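# Cover the cup's opening with the paper sheet

## Task

Put the paper on top of the cup so that it covers the entire opening and rim, with the cup still upright at the end.

## Robot and tools

Robot: two arms, left_arm and right_arm, each ending in a two-finger parallel gripper. A camera stand sits on the floor behind them.

Scene frame: origin at table-top height, midway between the two nominal arm bases. +x points out over the table, +y toward left_arm, +z up. Arm names are not image sides. Calibrated bases: left_arm at (+0.031, +0.241, 0) m, right_arm at (+0.028, -0.367, 0) m, both turned only slightly about z.

Gripper axes: fingers point along its +z and open and close along its y. end_effector_position is the point between the finger pads, about 1 cm short of the fingertips.

Row format (shared by execute_actions and move): one flat list of 14 numbers, each in [-1, 1], always for both arms. Order: left_arm dx, dy, dz, rx, ry, rz, opening, then the same seven for right_arm.
- dx..rz are offsets, not poses. They count from that arm's Hand target at the start of the action or move, along the Hand target's own (gripper) axes.
- Scale: 1.0 = 0.6 m for dx, dy, dz and 180 degrees for rotation. rx, ry, rz form one rotation vector.
- opening is absolute: +1 = fully open (0.094 m), -1 = closed.
- Six zeros for an arm re-request its current Hand target. A 0 opening is a real command (half open), so resend the present opening to leave a gripper unchanged.

execute_actions(actions, cameras):
- actions: up to 15 actions, run in order. Each action is a list of up to 15 rows, one per 1/30 s control step. A shorter list repeats its final row for the remaining steps.
- Every row in an action is measured from the pose at that action's start, not from the row before. Sending the same offset again moves the arm further.
- An empty actions list returns state plus all camera images.
- cameras: a list of names, ["all"], or []. Left out, it gives no images unless actions is empty. Any wrong name invalidates the call.

move(target, speed, blend, opening_speed, grip_force, blocking, cameras):
- target: one 14-number row, or a list of up to 15 rows. Every row is an offset from the same starting Hand targets. The grippers travel straight lines and do not avoid obstacles or each other.
- speed: m/s, 0.002 to 2.9, default 0.25. Rotation is capped at twice that figure in rad/s. Give one value, or one per target.
- blend: metres of corner rounding between listed targets. The default 0 stops at each one.
- opening_speed: rate of opening change per second on the -1..+1 scale, at least 0.2. Use it to close gently.
- grip_force: per-pad limit in newtons, 10 to 50. One value, or one per arm. It stays set until changed. Lower values close much more slowly.
- blocking=false: returns after about 0.5 s while the move keeps running.
- Limits: the whole move is capped at 10 s. Faster moves stray and lag more and hit harder. An opening change on a later target happens only after arrival and rest.
- The result ends with a "move:" line giving the outcome (done, off_target, moving, held, fault) and limits (limits=paced: the pose was clipped; limits=held: steps were withheld). An arm not named in the outcome is done, meaning within 10 mm and 2 degrees. Neither done nor off_target tells you whether anything was touched.
- Don't route a path close past an arm's own base: its shoulder posture can flip. Go around instead.

Other tools:
- wait(seconds 0 to 10, cameras): lets time pass. Any running move continues.
- stop(cameras): brakes a running move. Braking needs some distance.
- zoom_image(camera, region=[x0, y0, x1, y1]): crops a camera's newest image, at most 504x504 pixels, origin at the top left.
- finished_scene(scene): scene is the current scene's integer. This ends the scene and cannot be undone. The cover must hold without the robot.

Result lines:
- Hand target: the last commanded pose after clipping. The next offsets start here.
- end_effector_position (m) and end_effector_quat_wxyz, in the scene frame. These can be off by a few cm.
- grip_measured: opening on the -1..+1 scale. It reads slightly wide when empty.
- grip_effort_nm: gripper motor effort; negative means closing. It is not pad force.
- Joint positions (the gripper's last entry is in metres), joint torques, and Joint velocities ("within noise" means the arm is still).
- Tool commands: present gripper commands.
- Step readings: only in execute_actions results.
- MOTOR HOT appears at 75 °C. An OVER-TEMPERATURE FAULT at 90 °C folds that arm away for the rest of the scene.

Motion behaviour:
- Each control step limits the commanded orientation to 40 degrees from the measured one.
- Grippers often come to rest a few cm short of the command. Waiting doesn't fix this: resend, or add the missing distance as an offset.
- A tiny move may not start at all.
- To end a push against something, command the target back past the gripper.
- Joint limits (rad): waist -2.618..3.054, shoulder 0..3.142, elbow 0..3.142 (straight at 2.901), wrist pitch and yaw ±1.571, wrist roll ±2.094.

Gripping: the paper is thin, so squeeze is weaker on it. Close with opening_speed. To release, command an opening well above grip_measured.

Cameras (896x504): cam_head_left and cam_head_right sit above and behind the arms looking forward, cam_high is high at front right, cam_low is low at front right, and cam_left_wrist and cam_right_wrist ride on the hands. Calibration is approximate.

Avoid:
- knocking the cup over;
- letting the paper or cup leave the table;
- dropping or releasing moving parts;
- fast hits on the table or fixed things;
- any contact between the arms, including one gripper closing on the other's fingers;
- long stretched holds or pushes toward unreachable poses, which heat the motors.

Each tool is called after ">>>" by a JSON object that holds its "method" and its "body".

## Session

>>> {"method": "execute_actions", "body": {"actions": []}}

Scene clock: 0.00 s.
left_arm: end_effector_position=(+0.4355, +0.2455, +0.0978) grip_measured=+1.000 grip_effort_nm=n/a end_effector_quat_wxyz=(+0.586, -0.035, +0.810, +0.013) | right_arm: end_effector_position=(+0.4432, -0.3883, +0.1109) grip_measured=+1.000 grip_effort_nm=n/a end_effector_quat_wxyz=(+0.611, +0.006, +0.791, -0.035)
Joint positions: left_arm=[-0.002 1.577 0.381 0.875 -0.094 -0.053 0.094] | right_arm=[-0.042 1.612 0.4 0.958 0.019 -0.045 0.094]
Joint velocities: within noise
Joint torques (N m): no reading
Heat: left arm: 47 °C; right arm: 41 °C.
Hand target: left_arm +0.4374, +0.2455, +0.1029; +0.591, -0.036, +0.805, +0.013 | right_arm +0.4441, -0.3883, +0.1135; +0.613, +0.006, +0.789, -0.035
Tool commands: left_gripper/opening=+1.0 right_gripper/opening=+1.0

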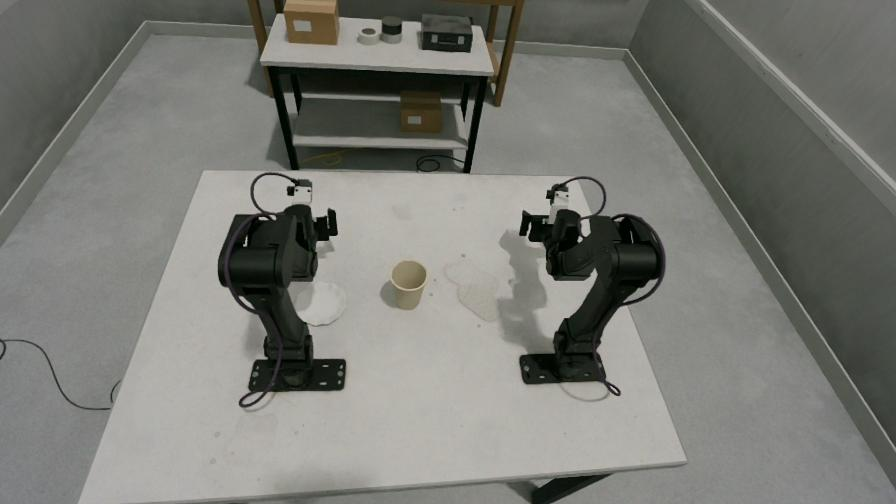

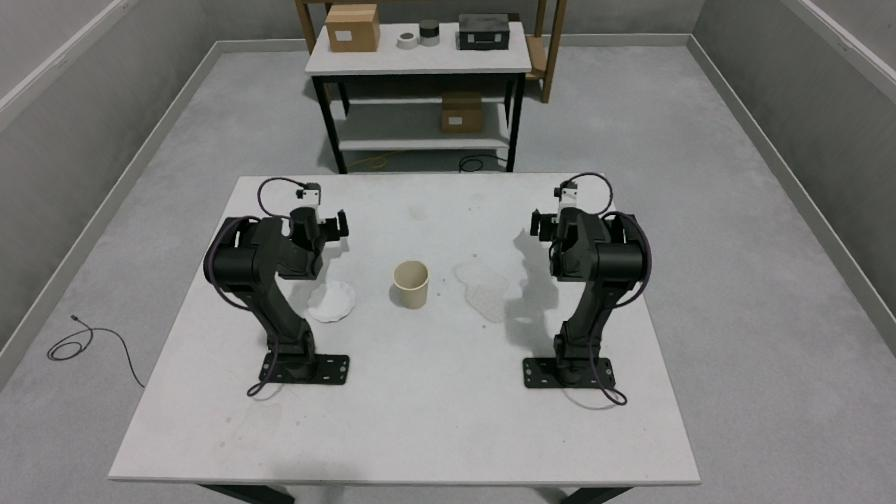

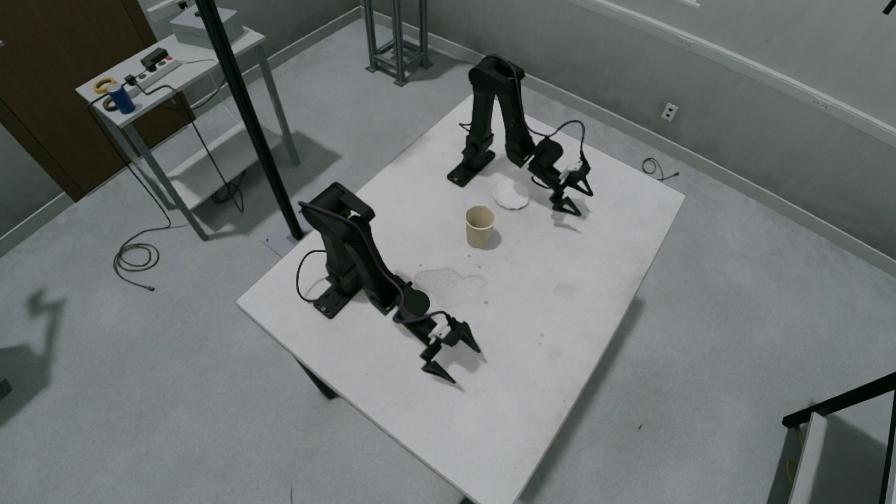

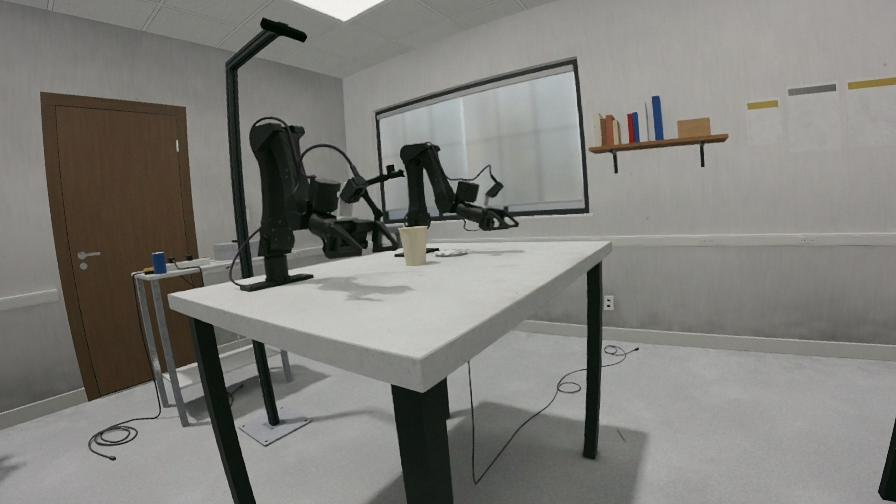

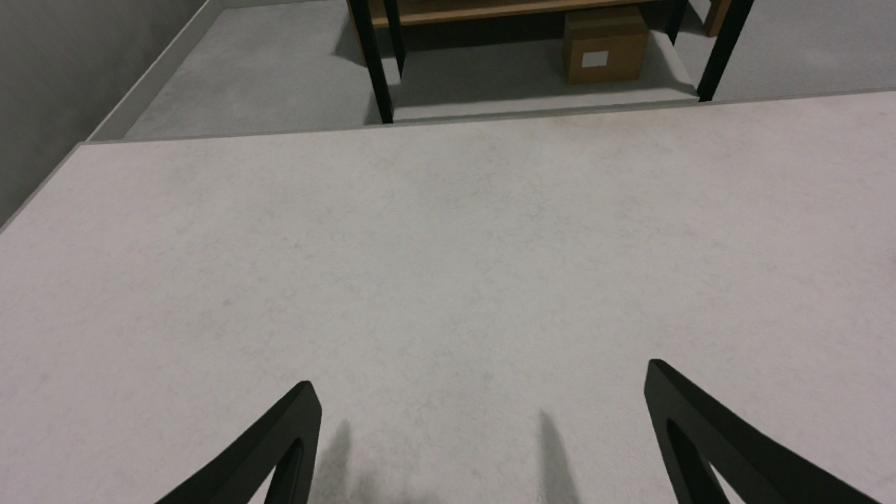

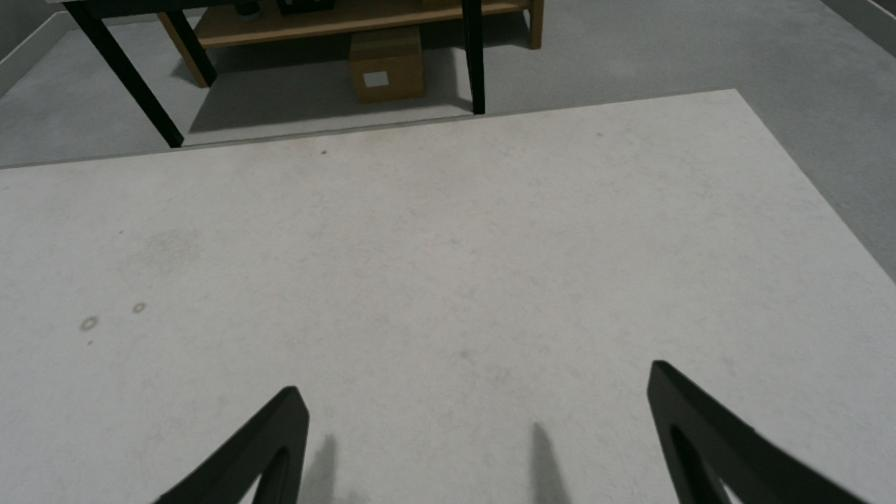

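>>> {"method": "zoom_image", "body": {"camera": "cam_head_left", "region": [270, 240, 440, 340]}}

>>> {"method": "zoom_image", "body": {"camera": "cam_head_right", "region": [270, 240, 440, 340]}}

>>> {"method": "zoom_image", "body": {"camera": "cam_high", "region": [440, 160, 600, 260]}}

>>> {"method": "zoom_image", "body": {"camera": "cam_low", "region": [380, 210, 500, 280]}}

Scaled by 2.965 from the camera's 896x504 image, which has a finer 1280x720 frame.

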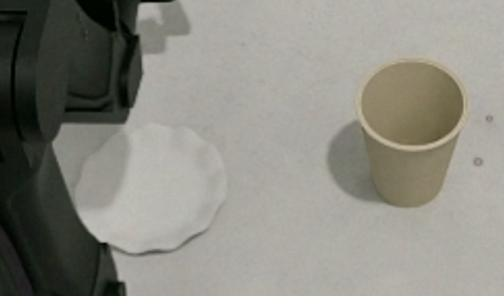

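Scaled by 2.965 from the camera's 896x504 image, which has a finer 1280x720 frame.

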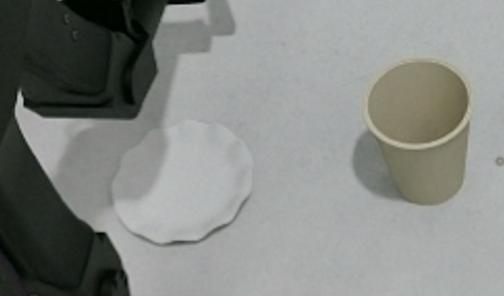

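Scaled by 3.150 from the camera's 896x504 image, which has a finer 1280x720 frame.

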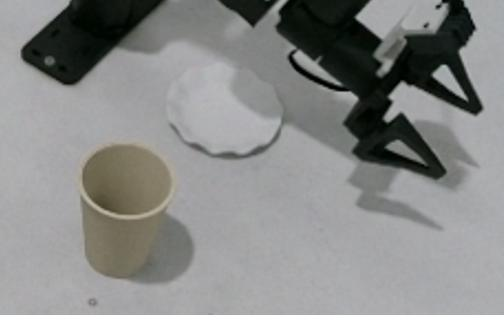

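Scaled by 4.200 from the camera's 896x504 image, which has a finer 1280x720 frame.

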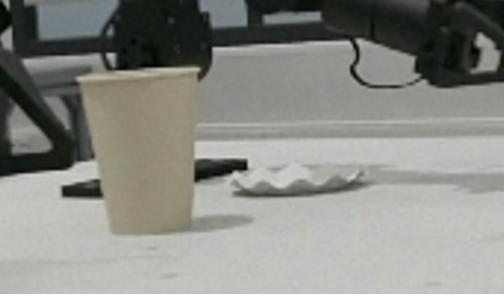

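>>> {"method": "zoom_image", "body": {"camera": "cam_high", "region": [380, 270, 500, 390]}}

>>> {"method": "zoom_image", "body": {"camera": "cam_head_right", "region": [500, 170, 660, 290]}}

>>> {"method": "zoom_image", "body": {"camera": "cam_low", "region": [240, 110, 420, 290]}}

>>> {"method": "zoom_image", "body": {"camera": "cam_right_wrist", "region": [100, 250, 604, 504]}}

Scaled by 4.200 from the camera's 896x504 image, which has a finer 1280x720 frame.

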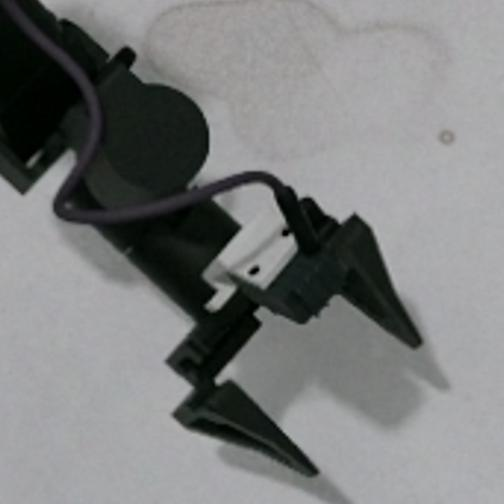

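Scaled by 3.150 from the camera's 896x504 image, which has a finer 1280x720 frame.

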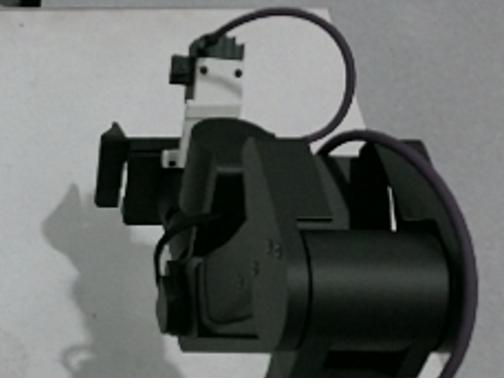

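Scaled by 2.800 from the camera's 896x504 image, which has a finer 1280x720 frame.

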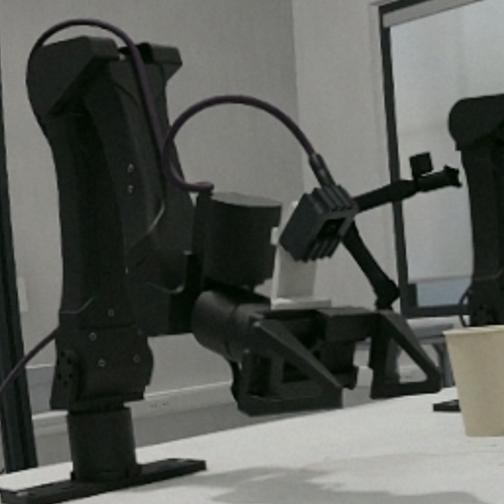

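Scaled by 1.000.

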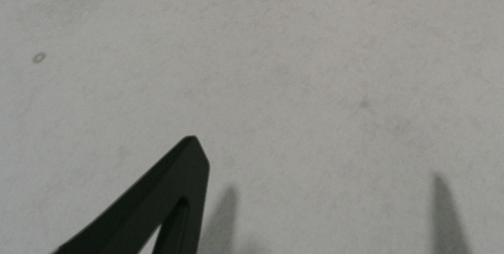

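>>> {"method": "move", "body": {"target": [[-0.12,0.2,-0.15,-0.119,-0.003,-0.037,1,-0.2507,0.2523,-0.3258,-0.165,0.035,-0.06,1],[-0.1043,0.4363,-0.239,-0.2381,-0.0054,-0.0747,1,-0.0722,0.6113,-0.558,-0.3303,0.0703,-0.1193,1]], "blend": [0.05,0], "speed": 0.3, "cameras": ["cam_right_wrist","cam_head_right","cam_high"]}}

Scene clock: 74.23 s.
left_arm: end_effector_position=(+0.2939, +0.4939, +0.1795) grip_measured=+1.000 grip_effort_nm=0.04 end_effector_quat_wxyz=(+0.521, -0.346, +0.745, +0.233) | right_arm: end_effector_position=(+0.1493, -0.0064, +0.2067) grip_measured=+1.000 grip_effort_nm=-0.01 end_effector_quat_wxyz=(+0.421, -0.442, +0.755, +0.238)
Joint positions: left_arm=[0.715 1.07 0.494 0.215 -0.161 -0.075 0.094] | right_arm=[1.378 1.195 0.865 -0.257 0.277 0.165 0.094]
Joint torques (N m): left_arm=[0.36 -2.19 11.28 2.41 0.04 0] | right_arm=[0.43 -4.1 10.11 1.96 0.14 0.07]
Heat: left arm: 47 °C; right arm: 41 °C.
Hand target: left_arm +0.3005, +0.5002, +0.1999; +0.542, -0.341, +0.731, +0.238 | right_arm +0.1503, +0.0000, +0.2200; +0.432, -0.433, +0.750, +0.250
Off the commanded pose: left_arm 0.022 m, 3 deg | right_arm 0.015 m, 2 deg.
move: off_target (left_arm, right_arm)
camera_calibration:
cam_right_wrist: T_world_to_cam=[[0.840803, -0.530706, -0.106776, -0.101375], [-0.526082, -0.754551, -0.392289, 0.195006], [0.127622, 0.386011, -0.913624, 0.280882], [0, 0, 0, 1]] pos_world=[0.151979, -0.0150817, 0.322294]
Images, in order (width x height): cam_head_right 896x504, cam_high 896x504, cam_right_wrist 896x504.

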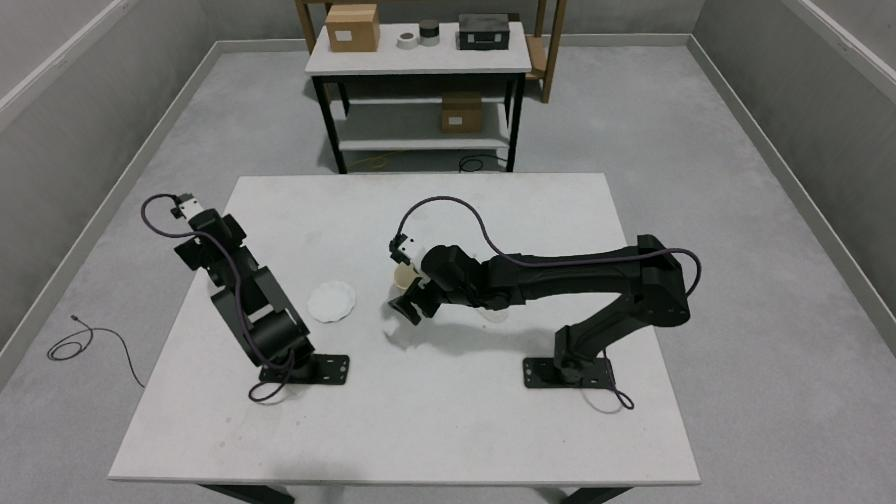

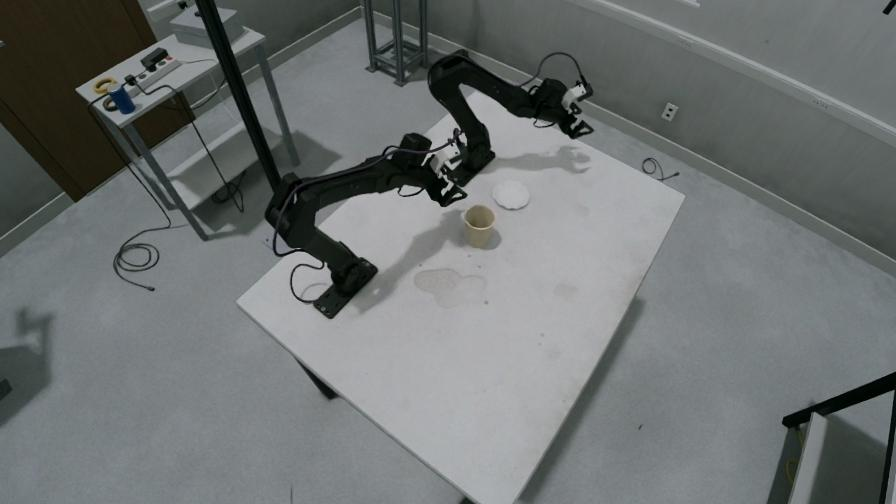

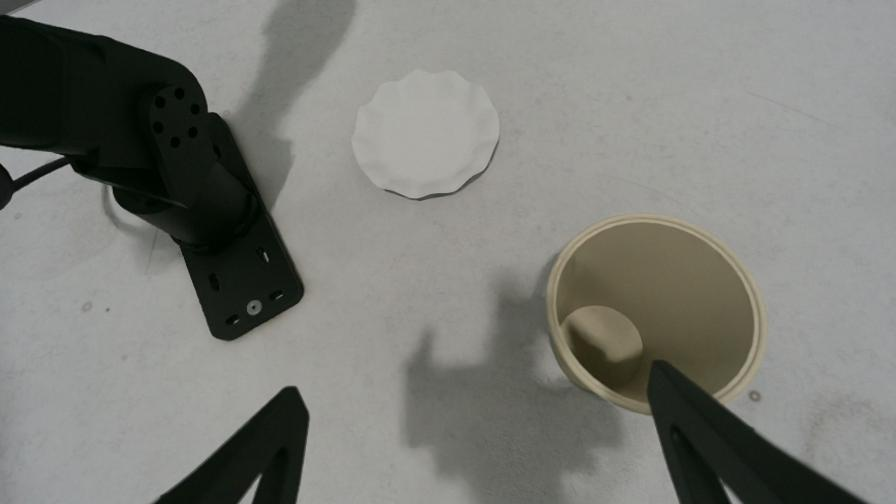

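>>> {"method": "zoom_image", "body": {"camera": "cam_right_wrist", "region": [320, 40, 540, 220]}}

>>> {"method": "zoom_image", "body": {"camera": "cam_head_right", "region": [290, 260, 380, 340]}}

>>> {"method": "zoom_image", "body": {"camera": "cam_high", "region": [470, 160, 560, 230]}}

Scaled by 2.291 from the camera's 896x504 image, which has a finer 1280x720 frame.

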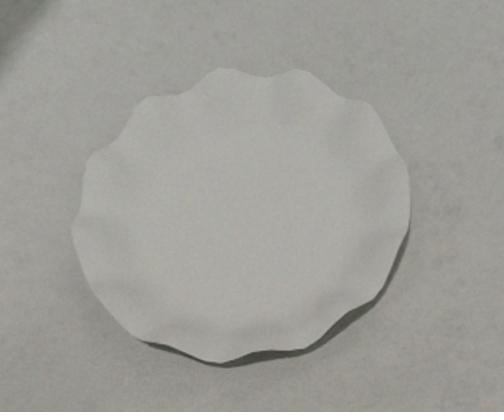

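Scaled by 5.600 from the camera's 896x504 image, which has a finer 1280x720 frame.

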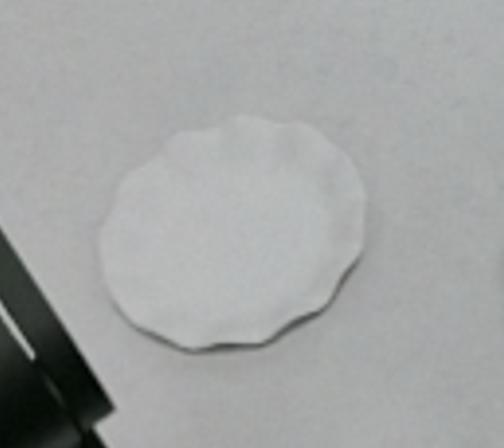

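Scaled by 5.600 from the camera's 896x504 image, which has a finer 1280x720 frame.

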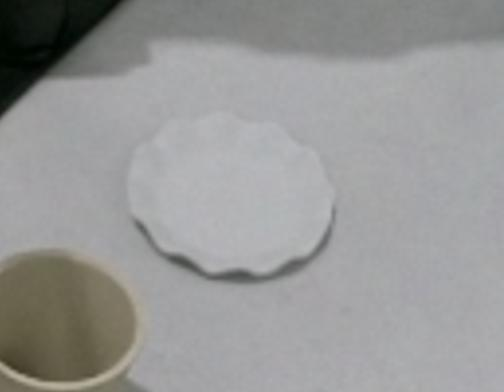

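>>> {"method": "execute_actions", "body": {"actions": [], "cameras": ["cam_low","cam_left_wrist"]}}

>>> {"method": "zoom_image", "body": {"camera": "cam_low", "region": [400, 225, 480, 270]}}

Scene clock: 110.17 s.
left_arm: end_effector_position=(+0.2939, +0.4939, +0.1795) grip_measured=+1.000 grip_effort_nm=0.04 end_effector_quat_wxyz=(+0.521, -0.346, +0.745, +0.233) | right_arm: end_effector_position=(+0.1493, -0.0063, +0.2068) grip_measured=+1.000 grip_effort_nm=-0.01 end_effector_quat_wxyz=(+0.421, -0.442, +0.755, +0.238)
Joint positions: left_arm=[0.715 1.07 0.494 0.215 -0.161 -0.075 0.094] | right_arm=[1.378 1.195 0.865 -0.256 0.277 0.165 0.094]
Joint velocities: within noise
Joint torques (N m): left_arm=[0.35 -2.17 11.28 2.4 0.02 0.01] | right_arm=[0.43 -4.1 10.11 1.96 0.14 0.05]
Heat: left arm: 51 °C; right arm: 43 °C.
Hand target: left_arm +0.3005, +0.5002, +0.1999; +0.542, -0.341, +0.731, +0.238 | right_arm +0.1503, +0.0000, +0.2199; +0.432, -0.433, +0.750, +0.250
Tool commands: left_gripper/opening=+1.0 right_gripper/opening=+1.0
Off the commanded pose: left_arm 0.022 m, 3 deg | right_arm 0.015 m, 2 deg.
camera_calibration:
cam_left_wrist: T_world_to_cam=[[0.745417, -0.658648, -0.102647, 0.134596], [-0.56762, -0.546426, -0.615813, 0.592539], [0.349515, 0.517303, -0.781177, -0.102694], [0, 0, 0, 1]] pos_world=[0.2719, 0.465554, 0.298487]
Images, in order (width x height): cam_low 896x504, cam_left_wrist 896x504.

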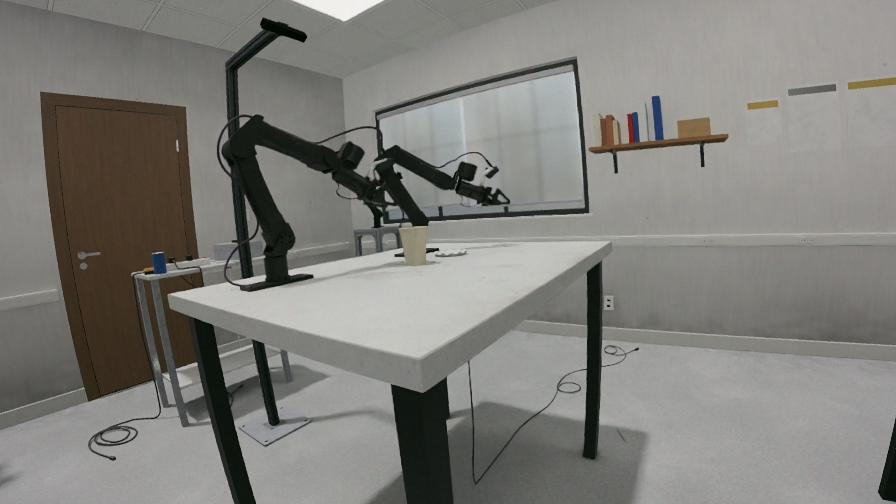

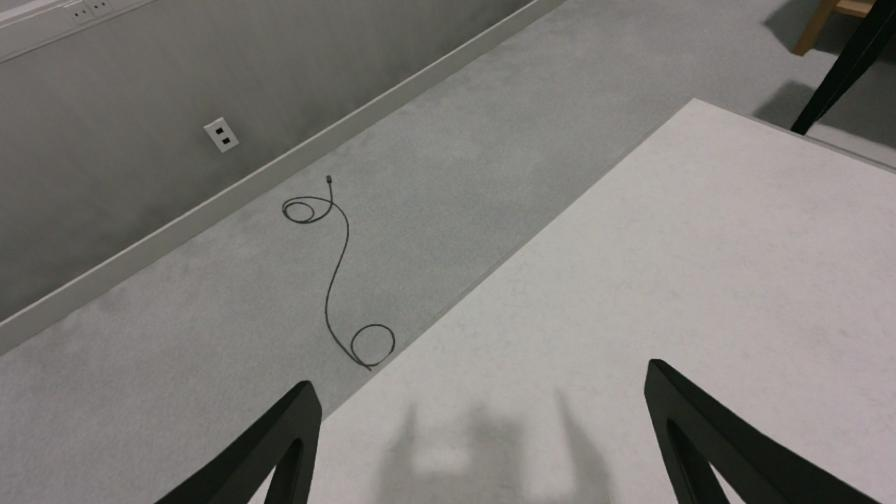

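Scaled by 6.300 from the camera's 896x504 image, which has a finer 1280x720 frame.

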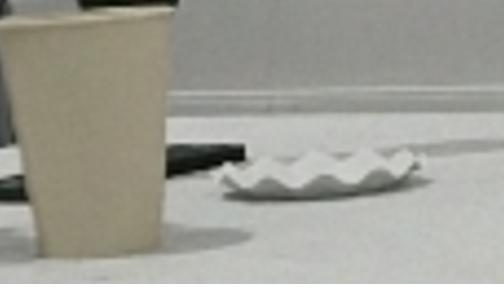

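>>> {"method": "move", "body": {"target": [0,0,0,0,0,0,1,0.092,0.0552,0.274,0.0163,-0.0011,-0.4944,-0.255], "speed": 0.2, "cameras": ["cam_right_wrist","cam_head_right","cam_high","cam_low"]}}

>>> {"method": "zoom_image", "body": {"camera": "cam_head_right", "region": [290, 220, 460, 360]}}

>>> {"method": "zoom_image", "body": {"camera": "cam_high", "region": [420, 140, 560, 260]}}

>>> {"method": "zoom_image", "body": {"camera": "cam_low", "region": [360, 200, 500, 280]}}

Scene clock: 136.67 s.
left_arm: end_effector_position=(+0.2939, +0.4939, +0.1795) grip_measured=+1.000 grip_effort_nm=0.04 end_effector_quat_wxyz=(+0.521, -0.346, +0.745, +0.233) | right_arm: end_effector_position=(+0.1793, +0.1079, +0.0876) grip_measured=-0.253 grip_effort_nm=-0.10 end_effector_quat_wxyz=(-0.487, +0.828, -0.237, +0.142)
Joint positions: left_arm=[0.715 1.07 0.494 0.215 -0.161 -0.075 0.094] | right_arm=[1.378 1.853 0.92 0.398 0.318 -1.392 0.035]
Joint torques (N m): left_arm=[0.38 -2.14 11.26 2.4 0.02 0.01] | right_arm=[0.57 -8.39 8.66 1.97 0.12 -0.01]
Heat: left arm: 51 °C; right arm: 43 °C.
Hand target: left_arm +0.3005, +0.5002, +0.1999; +0.542, -0.341, +0.731, +0.238 | right_arm +0.1788, +0.1159, +0.0898; -0.495, +0.824, -0.237, +0.141
Off the commanded pose: left_arm 0.022 m, 3 deg | right_arm 0.008 m, 1 deg.
move: off_target (left_arm)
camera_calibration:
cam_right_wrist: T_world_to_cam=[[0.369754, 0.361914, 0.855745, -0.174912], [0.406998, -0.891043, 0.200985, 0.0457404], [0.835245, 0.273972, -0.476765, -0.0289575], [0, 0, 0, 1]] pos_world=[0.0702448, 0.111993, 0.126681]
Images, in order (width x height): cam_head_right 896x504, cam_high 896x504, cam_low 896x504, cam_right_wrist 896x504.

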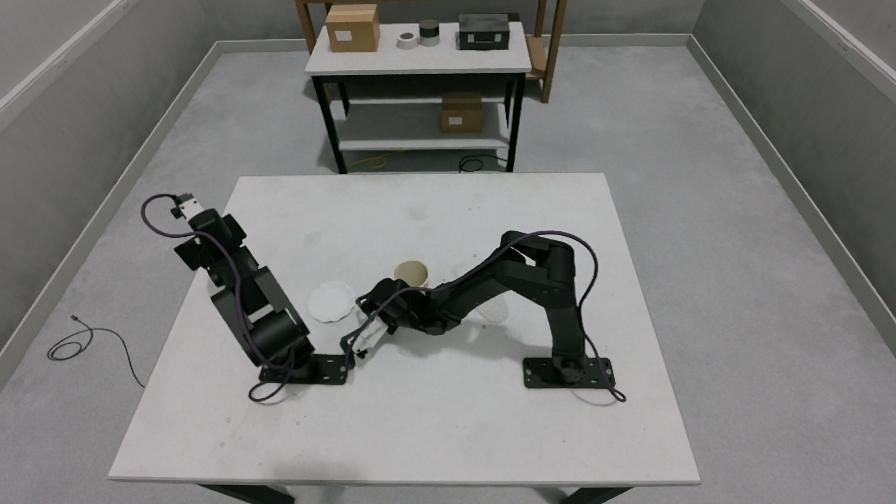

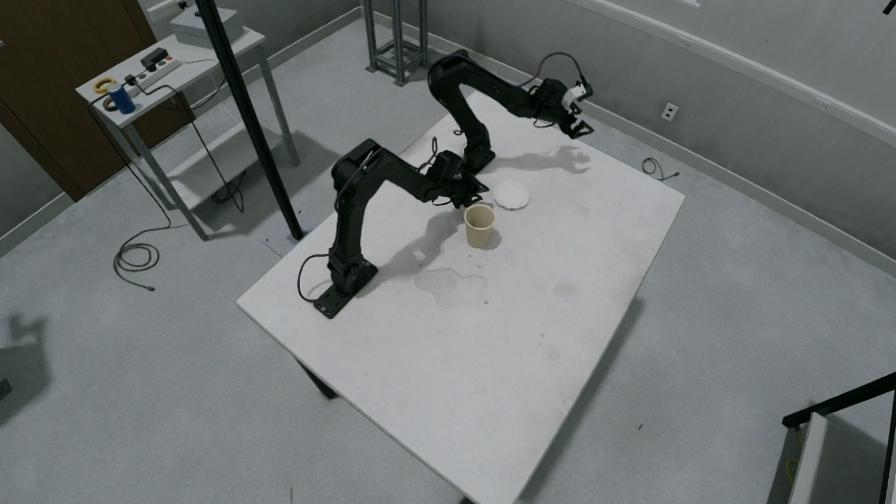

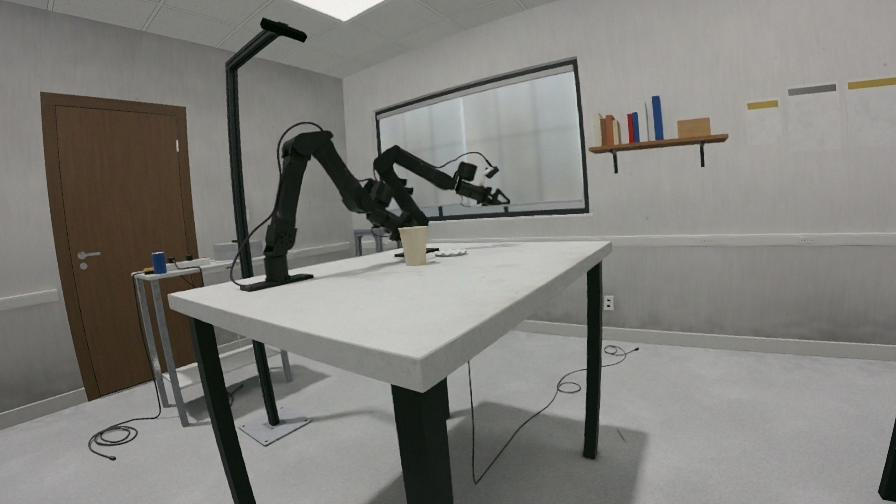

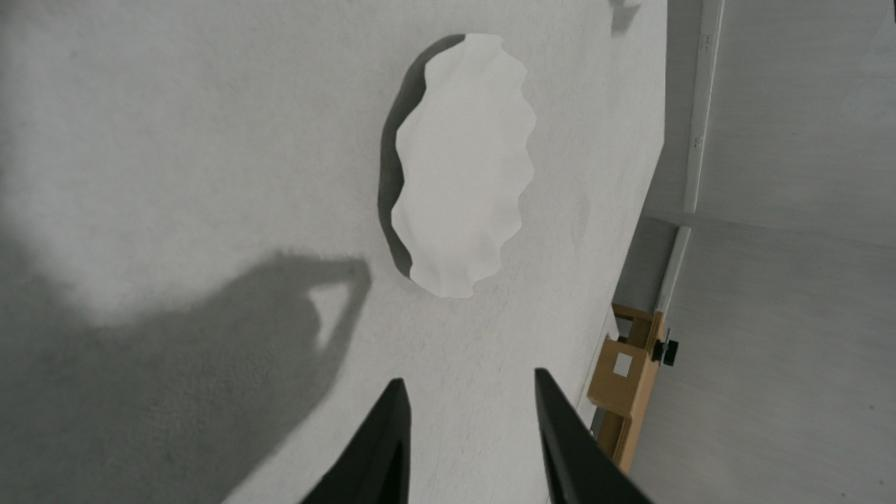

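Scaled by 2.965 from the camera's 896x504 image, which has a finer 1280x720 frame.

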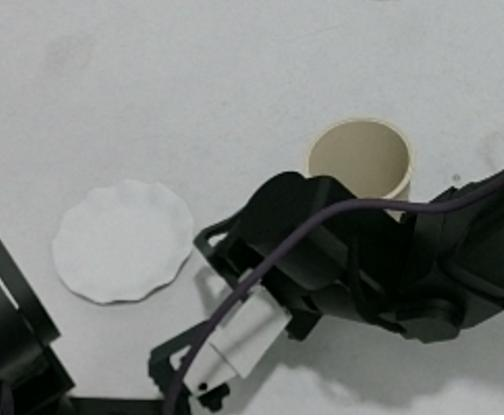

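Scaled by 3.600 from the camera's 896x504 image, which has a finer 1280x720 frame.

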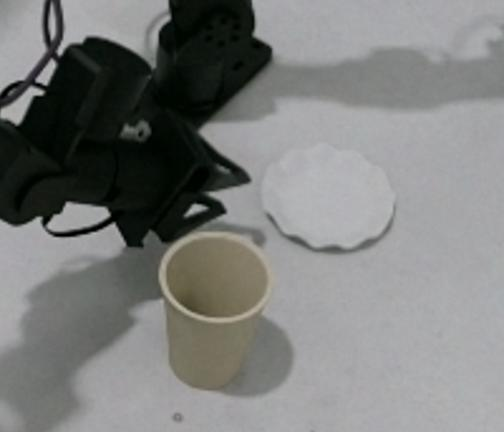

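Scaled by 3.600 from the camera's 896x504 image, which has a finer 1280x720 frame.

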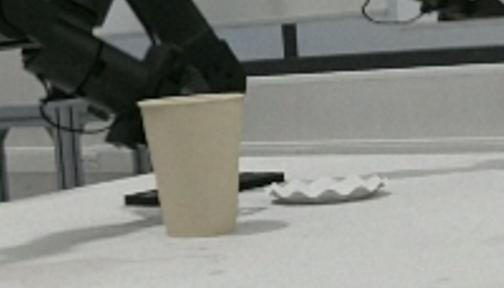

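>>> {"method": "zoom_image", "body": {"camera": "cam_right_wrist", "region": [340, 20, 600, 504]}}

Scaled by 1.041 from the camera's 896x504 image, which has a finer 1280x720 frame.

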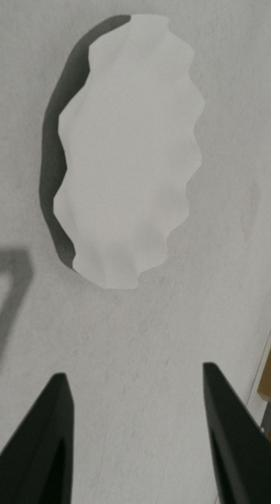

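>>> {"method": "move", "body": {"target": [0,0,0,0,0,0,1,-0.0165,0.0445,0.0435,0,0,0,-0.36], "speed": 0.08, "cameras": ["cam_right_wrist","cam_low"]}}

>>> {"method": "zoom_image", "body": {"camera": "cam_right_wrist", "region": [300, 60, 640, 504]}}

>>> {"method": "zoom_image", "body": {"camera": "cam_low", "region": [400, 225, 480, 270]}}

Scene clock: 172.30 s.
left_arm: end_effector_position=(+0.2939, +0.4939, +0.1795) grip_measured=+1.000 grip_effort_nm=0.04 end_effector_quat_wxyz=(+0.521, -0.346, +0.745, +0.233) | right_arm: end_effector_position=(+0.1776, +0.1231, +0.0540) grip_measured=-0.358 grip_effort_nm=-0.11 end_effector_quat_wxyz=(-0.488, +0.828, -0.234, +0.144)
Joint positions: left_arm=[0.715 1.07 0.494 0.215 -0.161 -0.075 0.094] | right_arm=[1.39 1.992 0.942 0.516 0.328 -1.393 0.03]
Joint torques (N m): left_arm=[0.38 -2.15 11.26 2.41 0.03 0.02] | right_arm=[0.8 -9.22 7.99 2.01 0.15 0.09]
Heat: left arm: 51 °C; right arm: 43 °C.
Hand target: left_arm +0.3005, +0.5002, +0.1998; +0.542, -0.341, +0.731, +0.238 | right_arm +0.1759, +0.1301, +0.0541; -0.495, +0.824, -0.237, +0.141
Off the commanded pose: left_arm 0.022 m, 3 deg | right_arm 0.007 m, 1 deg.
move: off_target (left_arm)
camera_calibration:
cam_right_wrist: T_world_to_cam=[[0.36317, 0.363466, 0.857905, -0.150039], [0.409133, -0.889461, 0.20364, 0.0659825], [0.837089, 0.277041, -0.471731, -0.0486927], [0, 0, 0, 1]] pos_world=[0.0682542, 0.126713, 0.0923129]
Images, in order (width x height): cam_low 896x504, cam_right_wrist 896x504.

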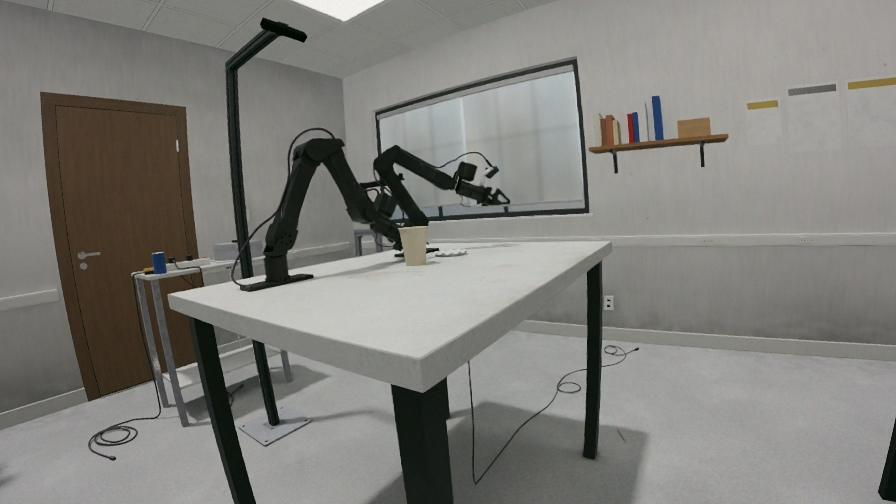

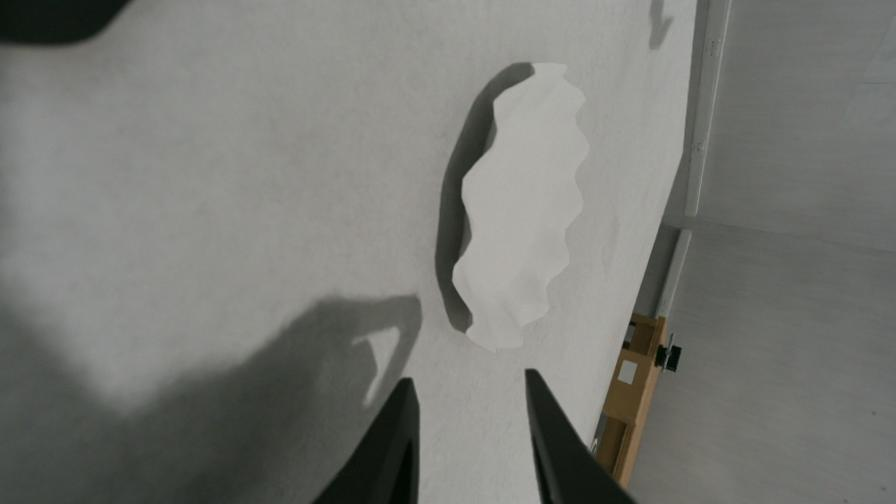

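Scaled by 1.135 from the camera's 896x504 image, which has a finer 1280x720 frame.

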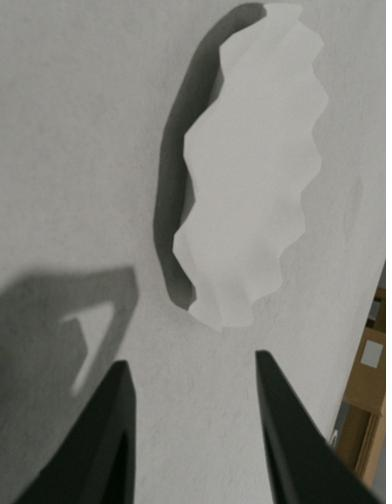

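Scaled by 6.300 from the camera's 896x504 image, which has a finer 1280x720 frame.

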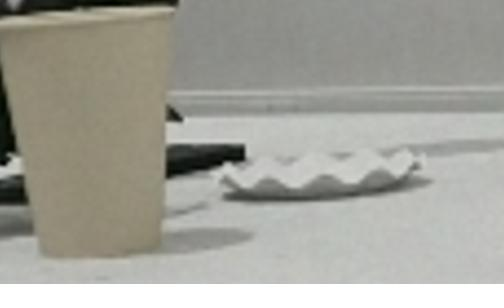

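>>> {"method": "move", "body": {"target": [0,0,0,0,0,0,1,0,0.0147,0.0078,0,0,0,-0.36], "speed": 0.03, "cameras": ["cam_right_wrist"]}}

>>> {"method": "zoom_image", "body": {"camera": "cam_right_wrist", "region": [340, 240, 640, 480]}}

Scene clock: 178.83 s.
left_arm: end_effector_position=(+0.2939, +0.4939, +0.1795) grip_measured=+1.000 grip_effort_nm=0.04 end_effector_quat_wxyz=(+0.521, -0.346, +0.745, +0.233) | right_arm: end_effector_position=(+0.1782, +0.1257, +0.0482) grip_measured=-0.358 grip_effort_nm=-0.11 end_effector_quat_wxyz=(-0.492, +0.826, -0.234, +0.143)
Joint positions: left_arm=[0.715 1.07 0.494 0.215 -0.161 -0.075 0.094] | right_arm=[1.39 2.02 0.942 0.554 0.329 -1.393 0.03]
Joint torques (N m): left_arm=[0.35 -2.18 11.28 2.39 0.03 0.01] | right_arm=[0.8 -9.18 7.2 2 0.14 0.1]
Heat: left arm: 51 °C; right arm: 42 °C.
Hand target: left_arm +0.3005, +0.5002, +0.1998; +0.542, -0.341, +0.731, +0.238 | right_arm +0.1759, +0.1300, +0.0441; -0.495, +0.824, -0.237, +0.141
Off the commanded pose: left_arm 0.022 m, 3 deg | right_arm 0.006 m, 0 deg.
move: off_target (left_arm)
camera_calibration:
cam_right_wrist: T_world_to_cam=[[0.361603, 0.354972, 0.862113, -0.145088], [0.408395, -0.891558, 0.1958, 0.0700528], [0.838127, 0.28128, -0.467358, -0.0535751], [0, 0, 0, 1]] pos_world=[0.0687579, 0.129028, 0.0863274]
Images, in order (width x height): cam_right_wrist 896x504.

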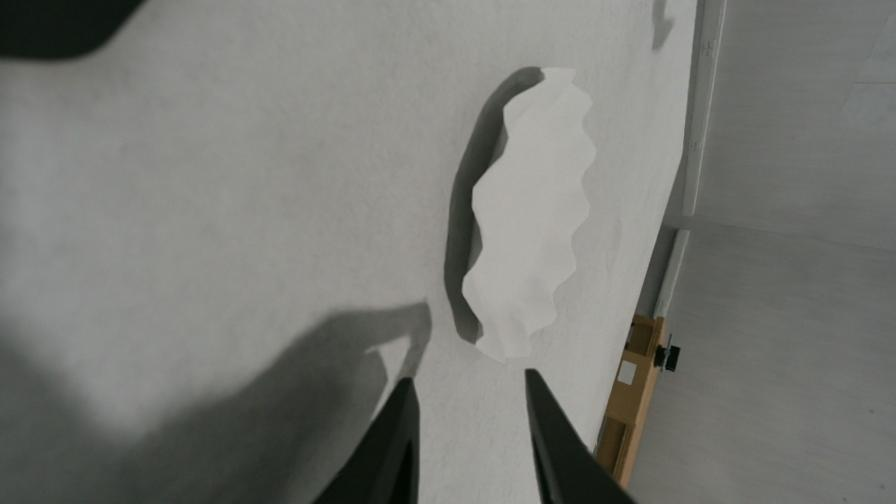

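Scaled by 1.680 from the camera's 896x504 image, which has a finer 1280x720 frame.

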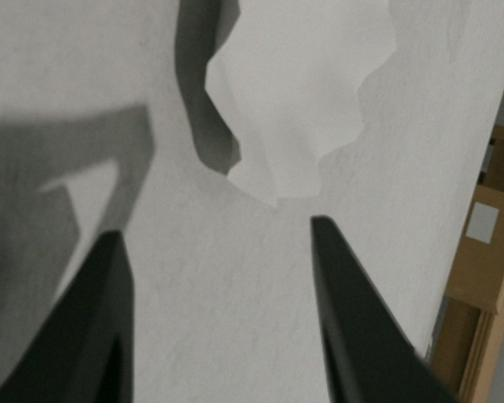

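>>> {"method": "move", "body": {"target": [0,0,0,0,0,0,1,0,0.0118,0.0063,0,0,0,-0.36], "speed": 0.03, "cameras": ["cam_right_wrist"]}}

>>> {"method": "zoom_image", "body": {"camera": "cam_right_wrist", "region": [340, 240, 640, 480]}}

Scene clock: 190.30 s.
left_arm: end_effector_position=(+0.2939, +0.4939, +0.1795) grip_measured=+1.000 grip_effort_nm=0.04 end_effector_quat_wxyz=(+0.521, -0.346, +0.745, +0.233) | right_arm: end_effector_position=(+0.1785, +0.1275, +0.0425) grip_measured=-0.358 grip_effort_nm=-0.11 end_effector_quat_wxyz=(-0.495, +0.824, -0.234, +0.143)
Joint positions: left_arm=[0.715 1.07 0.494 0.215 -0.161 -0.075 0.094] | right_arm=[1.39 2.044 0.942 0.584 0.329 -1.393 0.03]
Joint torques (N m): left_arm=[0.35 -2.15 11.25 2.4 0.02 0.01] | right_arm=[0.81 -9.25 6.63 2.01 0.13 0.1]
Heat: left arm: 51 °C; right arm: 42 °C.
Hand target: left_arm +0.3005, +0.5002, +0.1998; +0.542, -0.341, +0.731, +0.238 | right_arm +0.1759, +0.1300, +0.0360; -0.495, +0.824, -0.237, +0.141
Off the commanded pose: left_arm 0.022 m, 3 deg | right_arm 0.007 m, 0 deg.
move: off_target (left_arm)
camera_calibration:
cam_right_wrist: T_world_to_cam=[[0.36068, 0.3501, 0.864488, -0.140267], [0.408175, -0.892655, 0.191209, 0.073027], [0.838632, 0.283897, -0.464864, -0.0575655], [0, 0, 0, 1]] pos_world=[0.0690598, 0.130638, 0.0805355]
Images, in order (width x height): cam_right_wrist 896x504.

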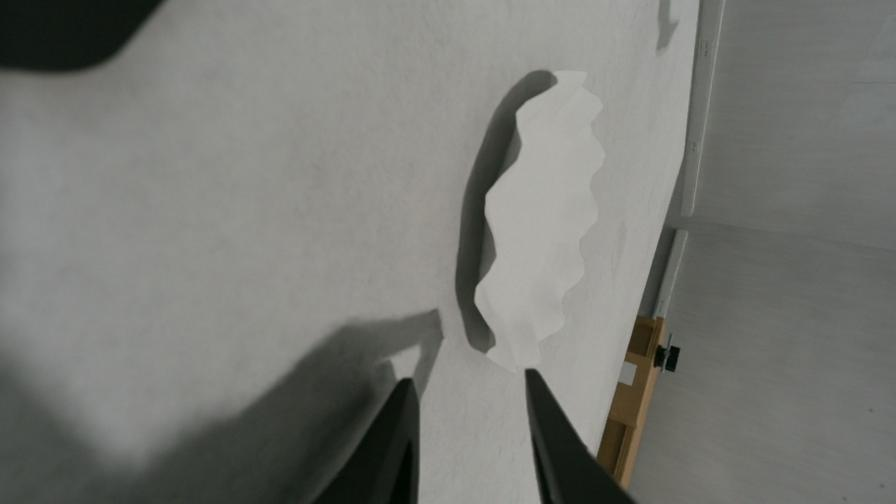

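Scaled by 1.680 from the camera's 896x504 image, which has a finer 1280x720 frame.

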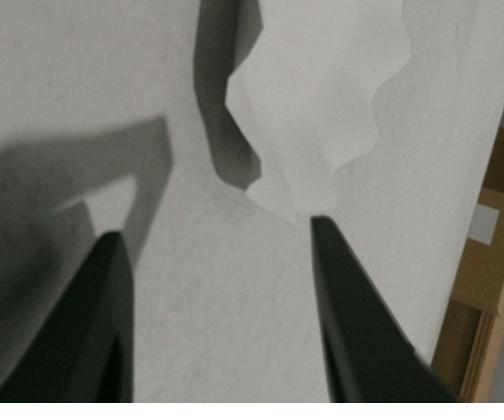

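>>> {"method": "move", "body": {"target": [0,0,0,0,0,0,1,0,0.0118,0.0063,0,0,0,-0.36], "speed": 0.03, "cameras": ["cam_right_wrist"]}}

>>> {"method": "zoom_image", "body": {"camera": "cam_right_wrist", "region": [340, 240, 640, 480]}}

Scene clock: 201.67 s.
left_arm: end_effector_position=(+0.2939, +0.4939, +0.1795) grip_measured=+1.000 grip_effort_nm=0.04 end_effector_quat_wxyz=(+0.521, -0.346, +0.745, +0.233) | right_arm: end_effector_position=(+0.1789, +0.1291, +0.0368) grip_measured=-0.358 grip_effort_nm=-0.10 end_effector_quat_wxyz=(-0.497, +0.823, -0.235, +0.143)
Joint positions: left_arm=[0.715 1.07 0.494 0.215 -0.161 -0.075 0.094] | right_arm=[1.39 2.068 0.942 0.614 0.329 -1.393 0.03]
Joint torques (N m): left_arm=[0.34 -2.14 11.25 2.4 0.03 0.01] | right_arm=[0.8 -9.26 6.19 1.98 0.13 0.09]
Heat: left arm: 51 °C; right arm: 43 °C.
Hand target: left_arm +0.3005, +0.5002, +0.1998; +0.542, -0.341, +0.731, +0.238 | right_arm +0.1759, +0.1301, +0.0281; -0.495, +0.824, -0.237, +0.141
Off the commanded pose: left_arm 0.022 m, 3 deg | right_arm 0.009 m, 0 deg.
move: off_target (left_arm)
camera_calibration:
cam_right_wrist: T_world_to_cam=[[0.359725, 0.345177, 0.866863, -0.135324], [0.407653, -0.893836, 0.186752, 0.0757932], [0.839296, 0.2862, -0.462247, -0.0614565], [0, 0, 0, 1]] pos_world=[0.0693621, 0.132046, 0.0747444]
Images, in order (width x height): cam_right_wrist 896x504.

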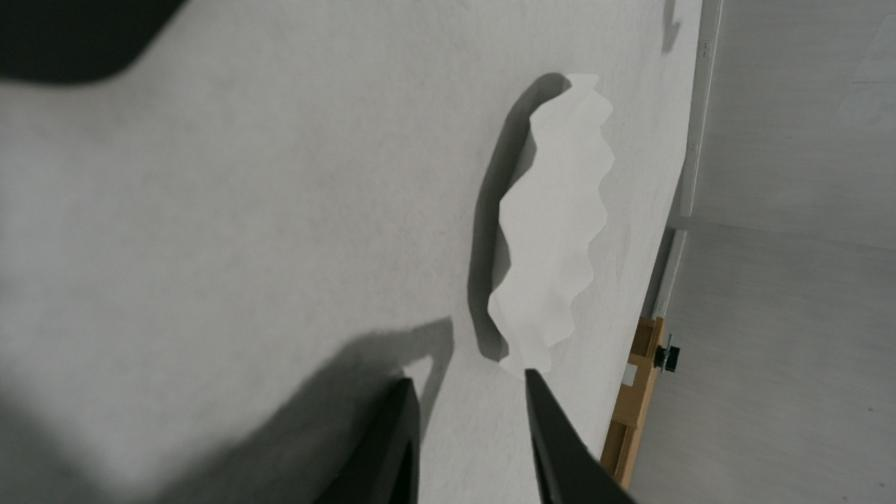

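Scaled by 1.680 from the camera's 896x504 image, which has a finer 1280x720 frame.

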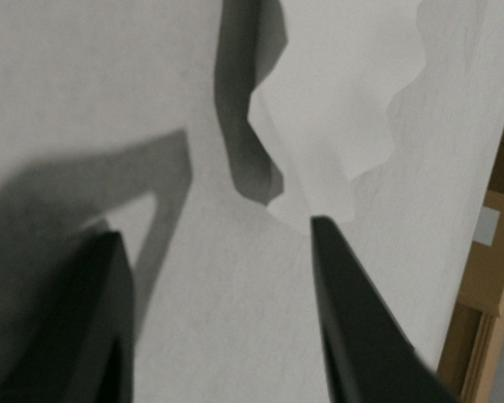

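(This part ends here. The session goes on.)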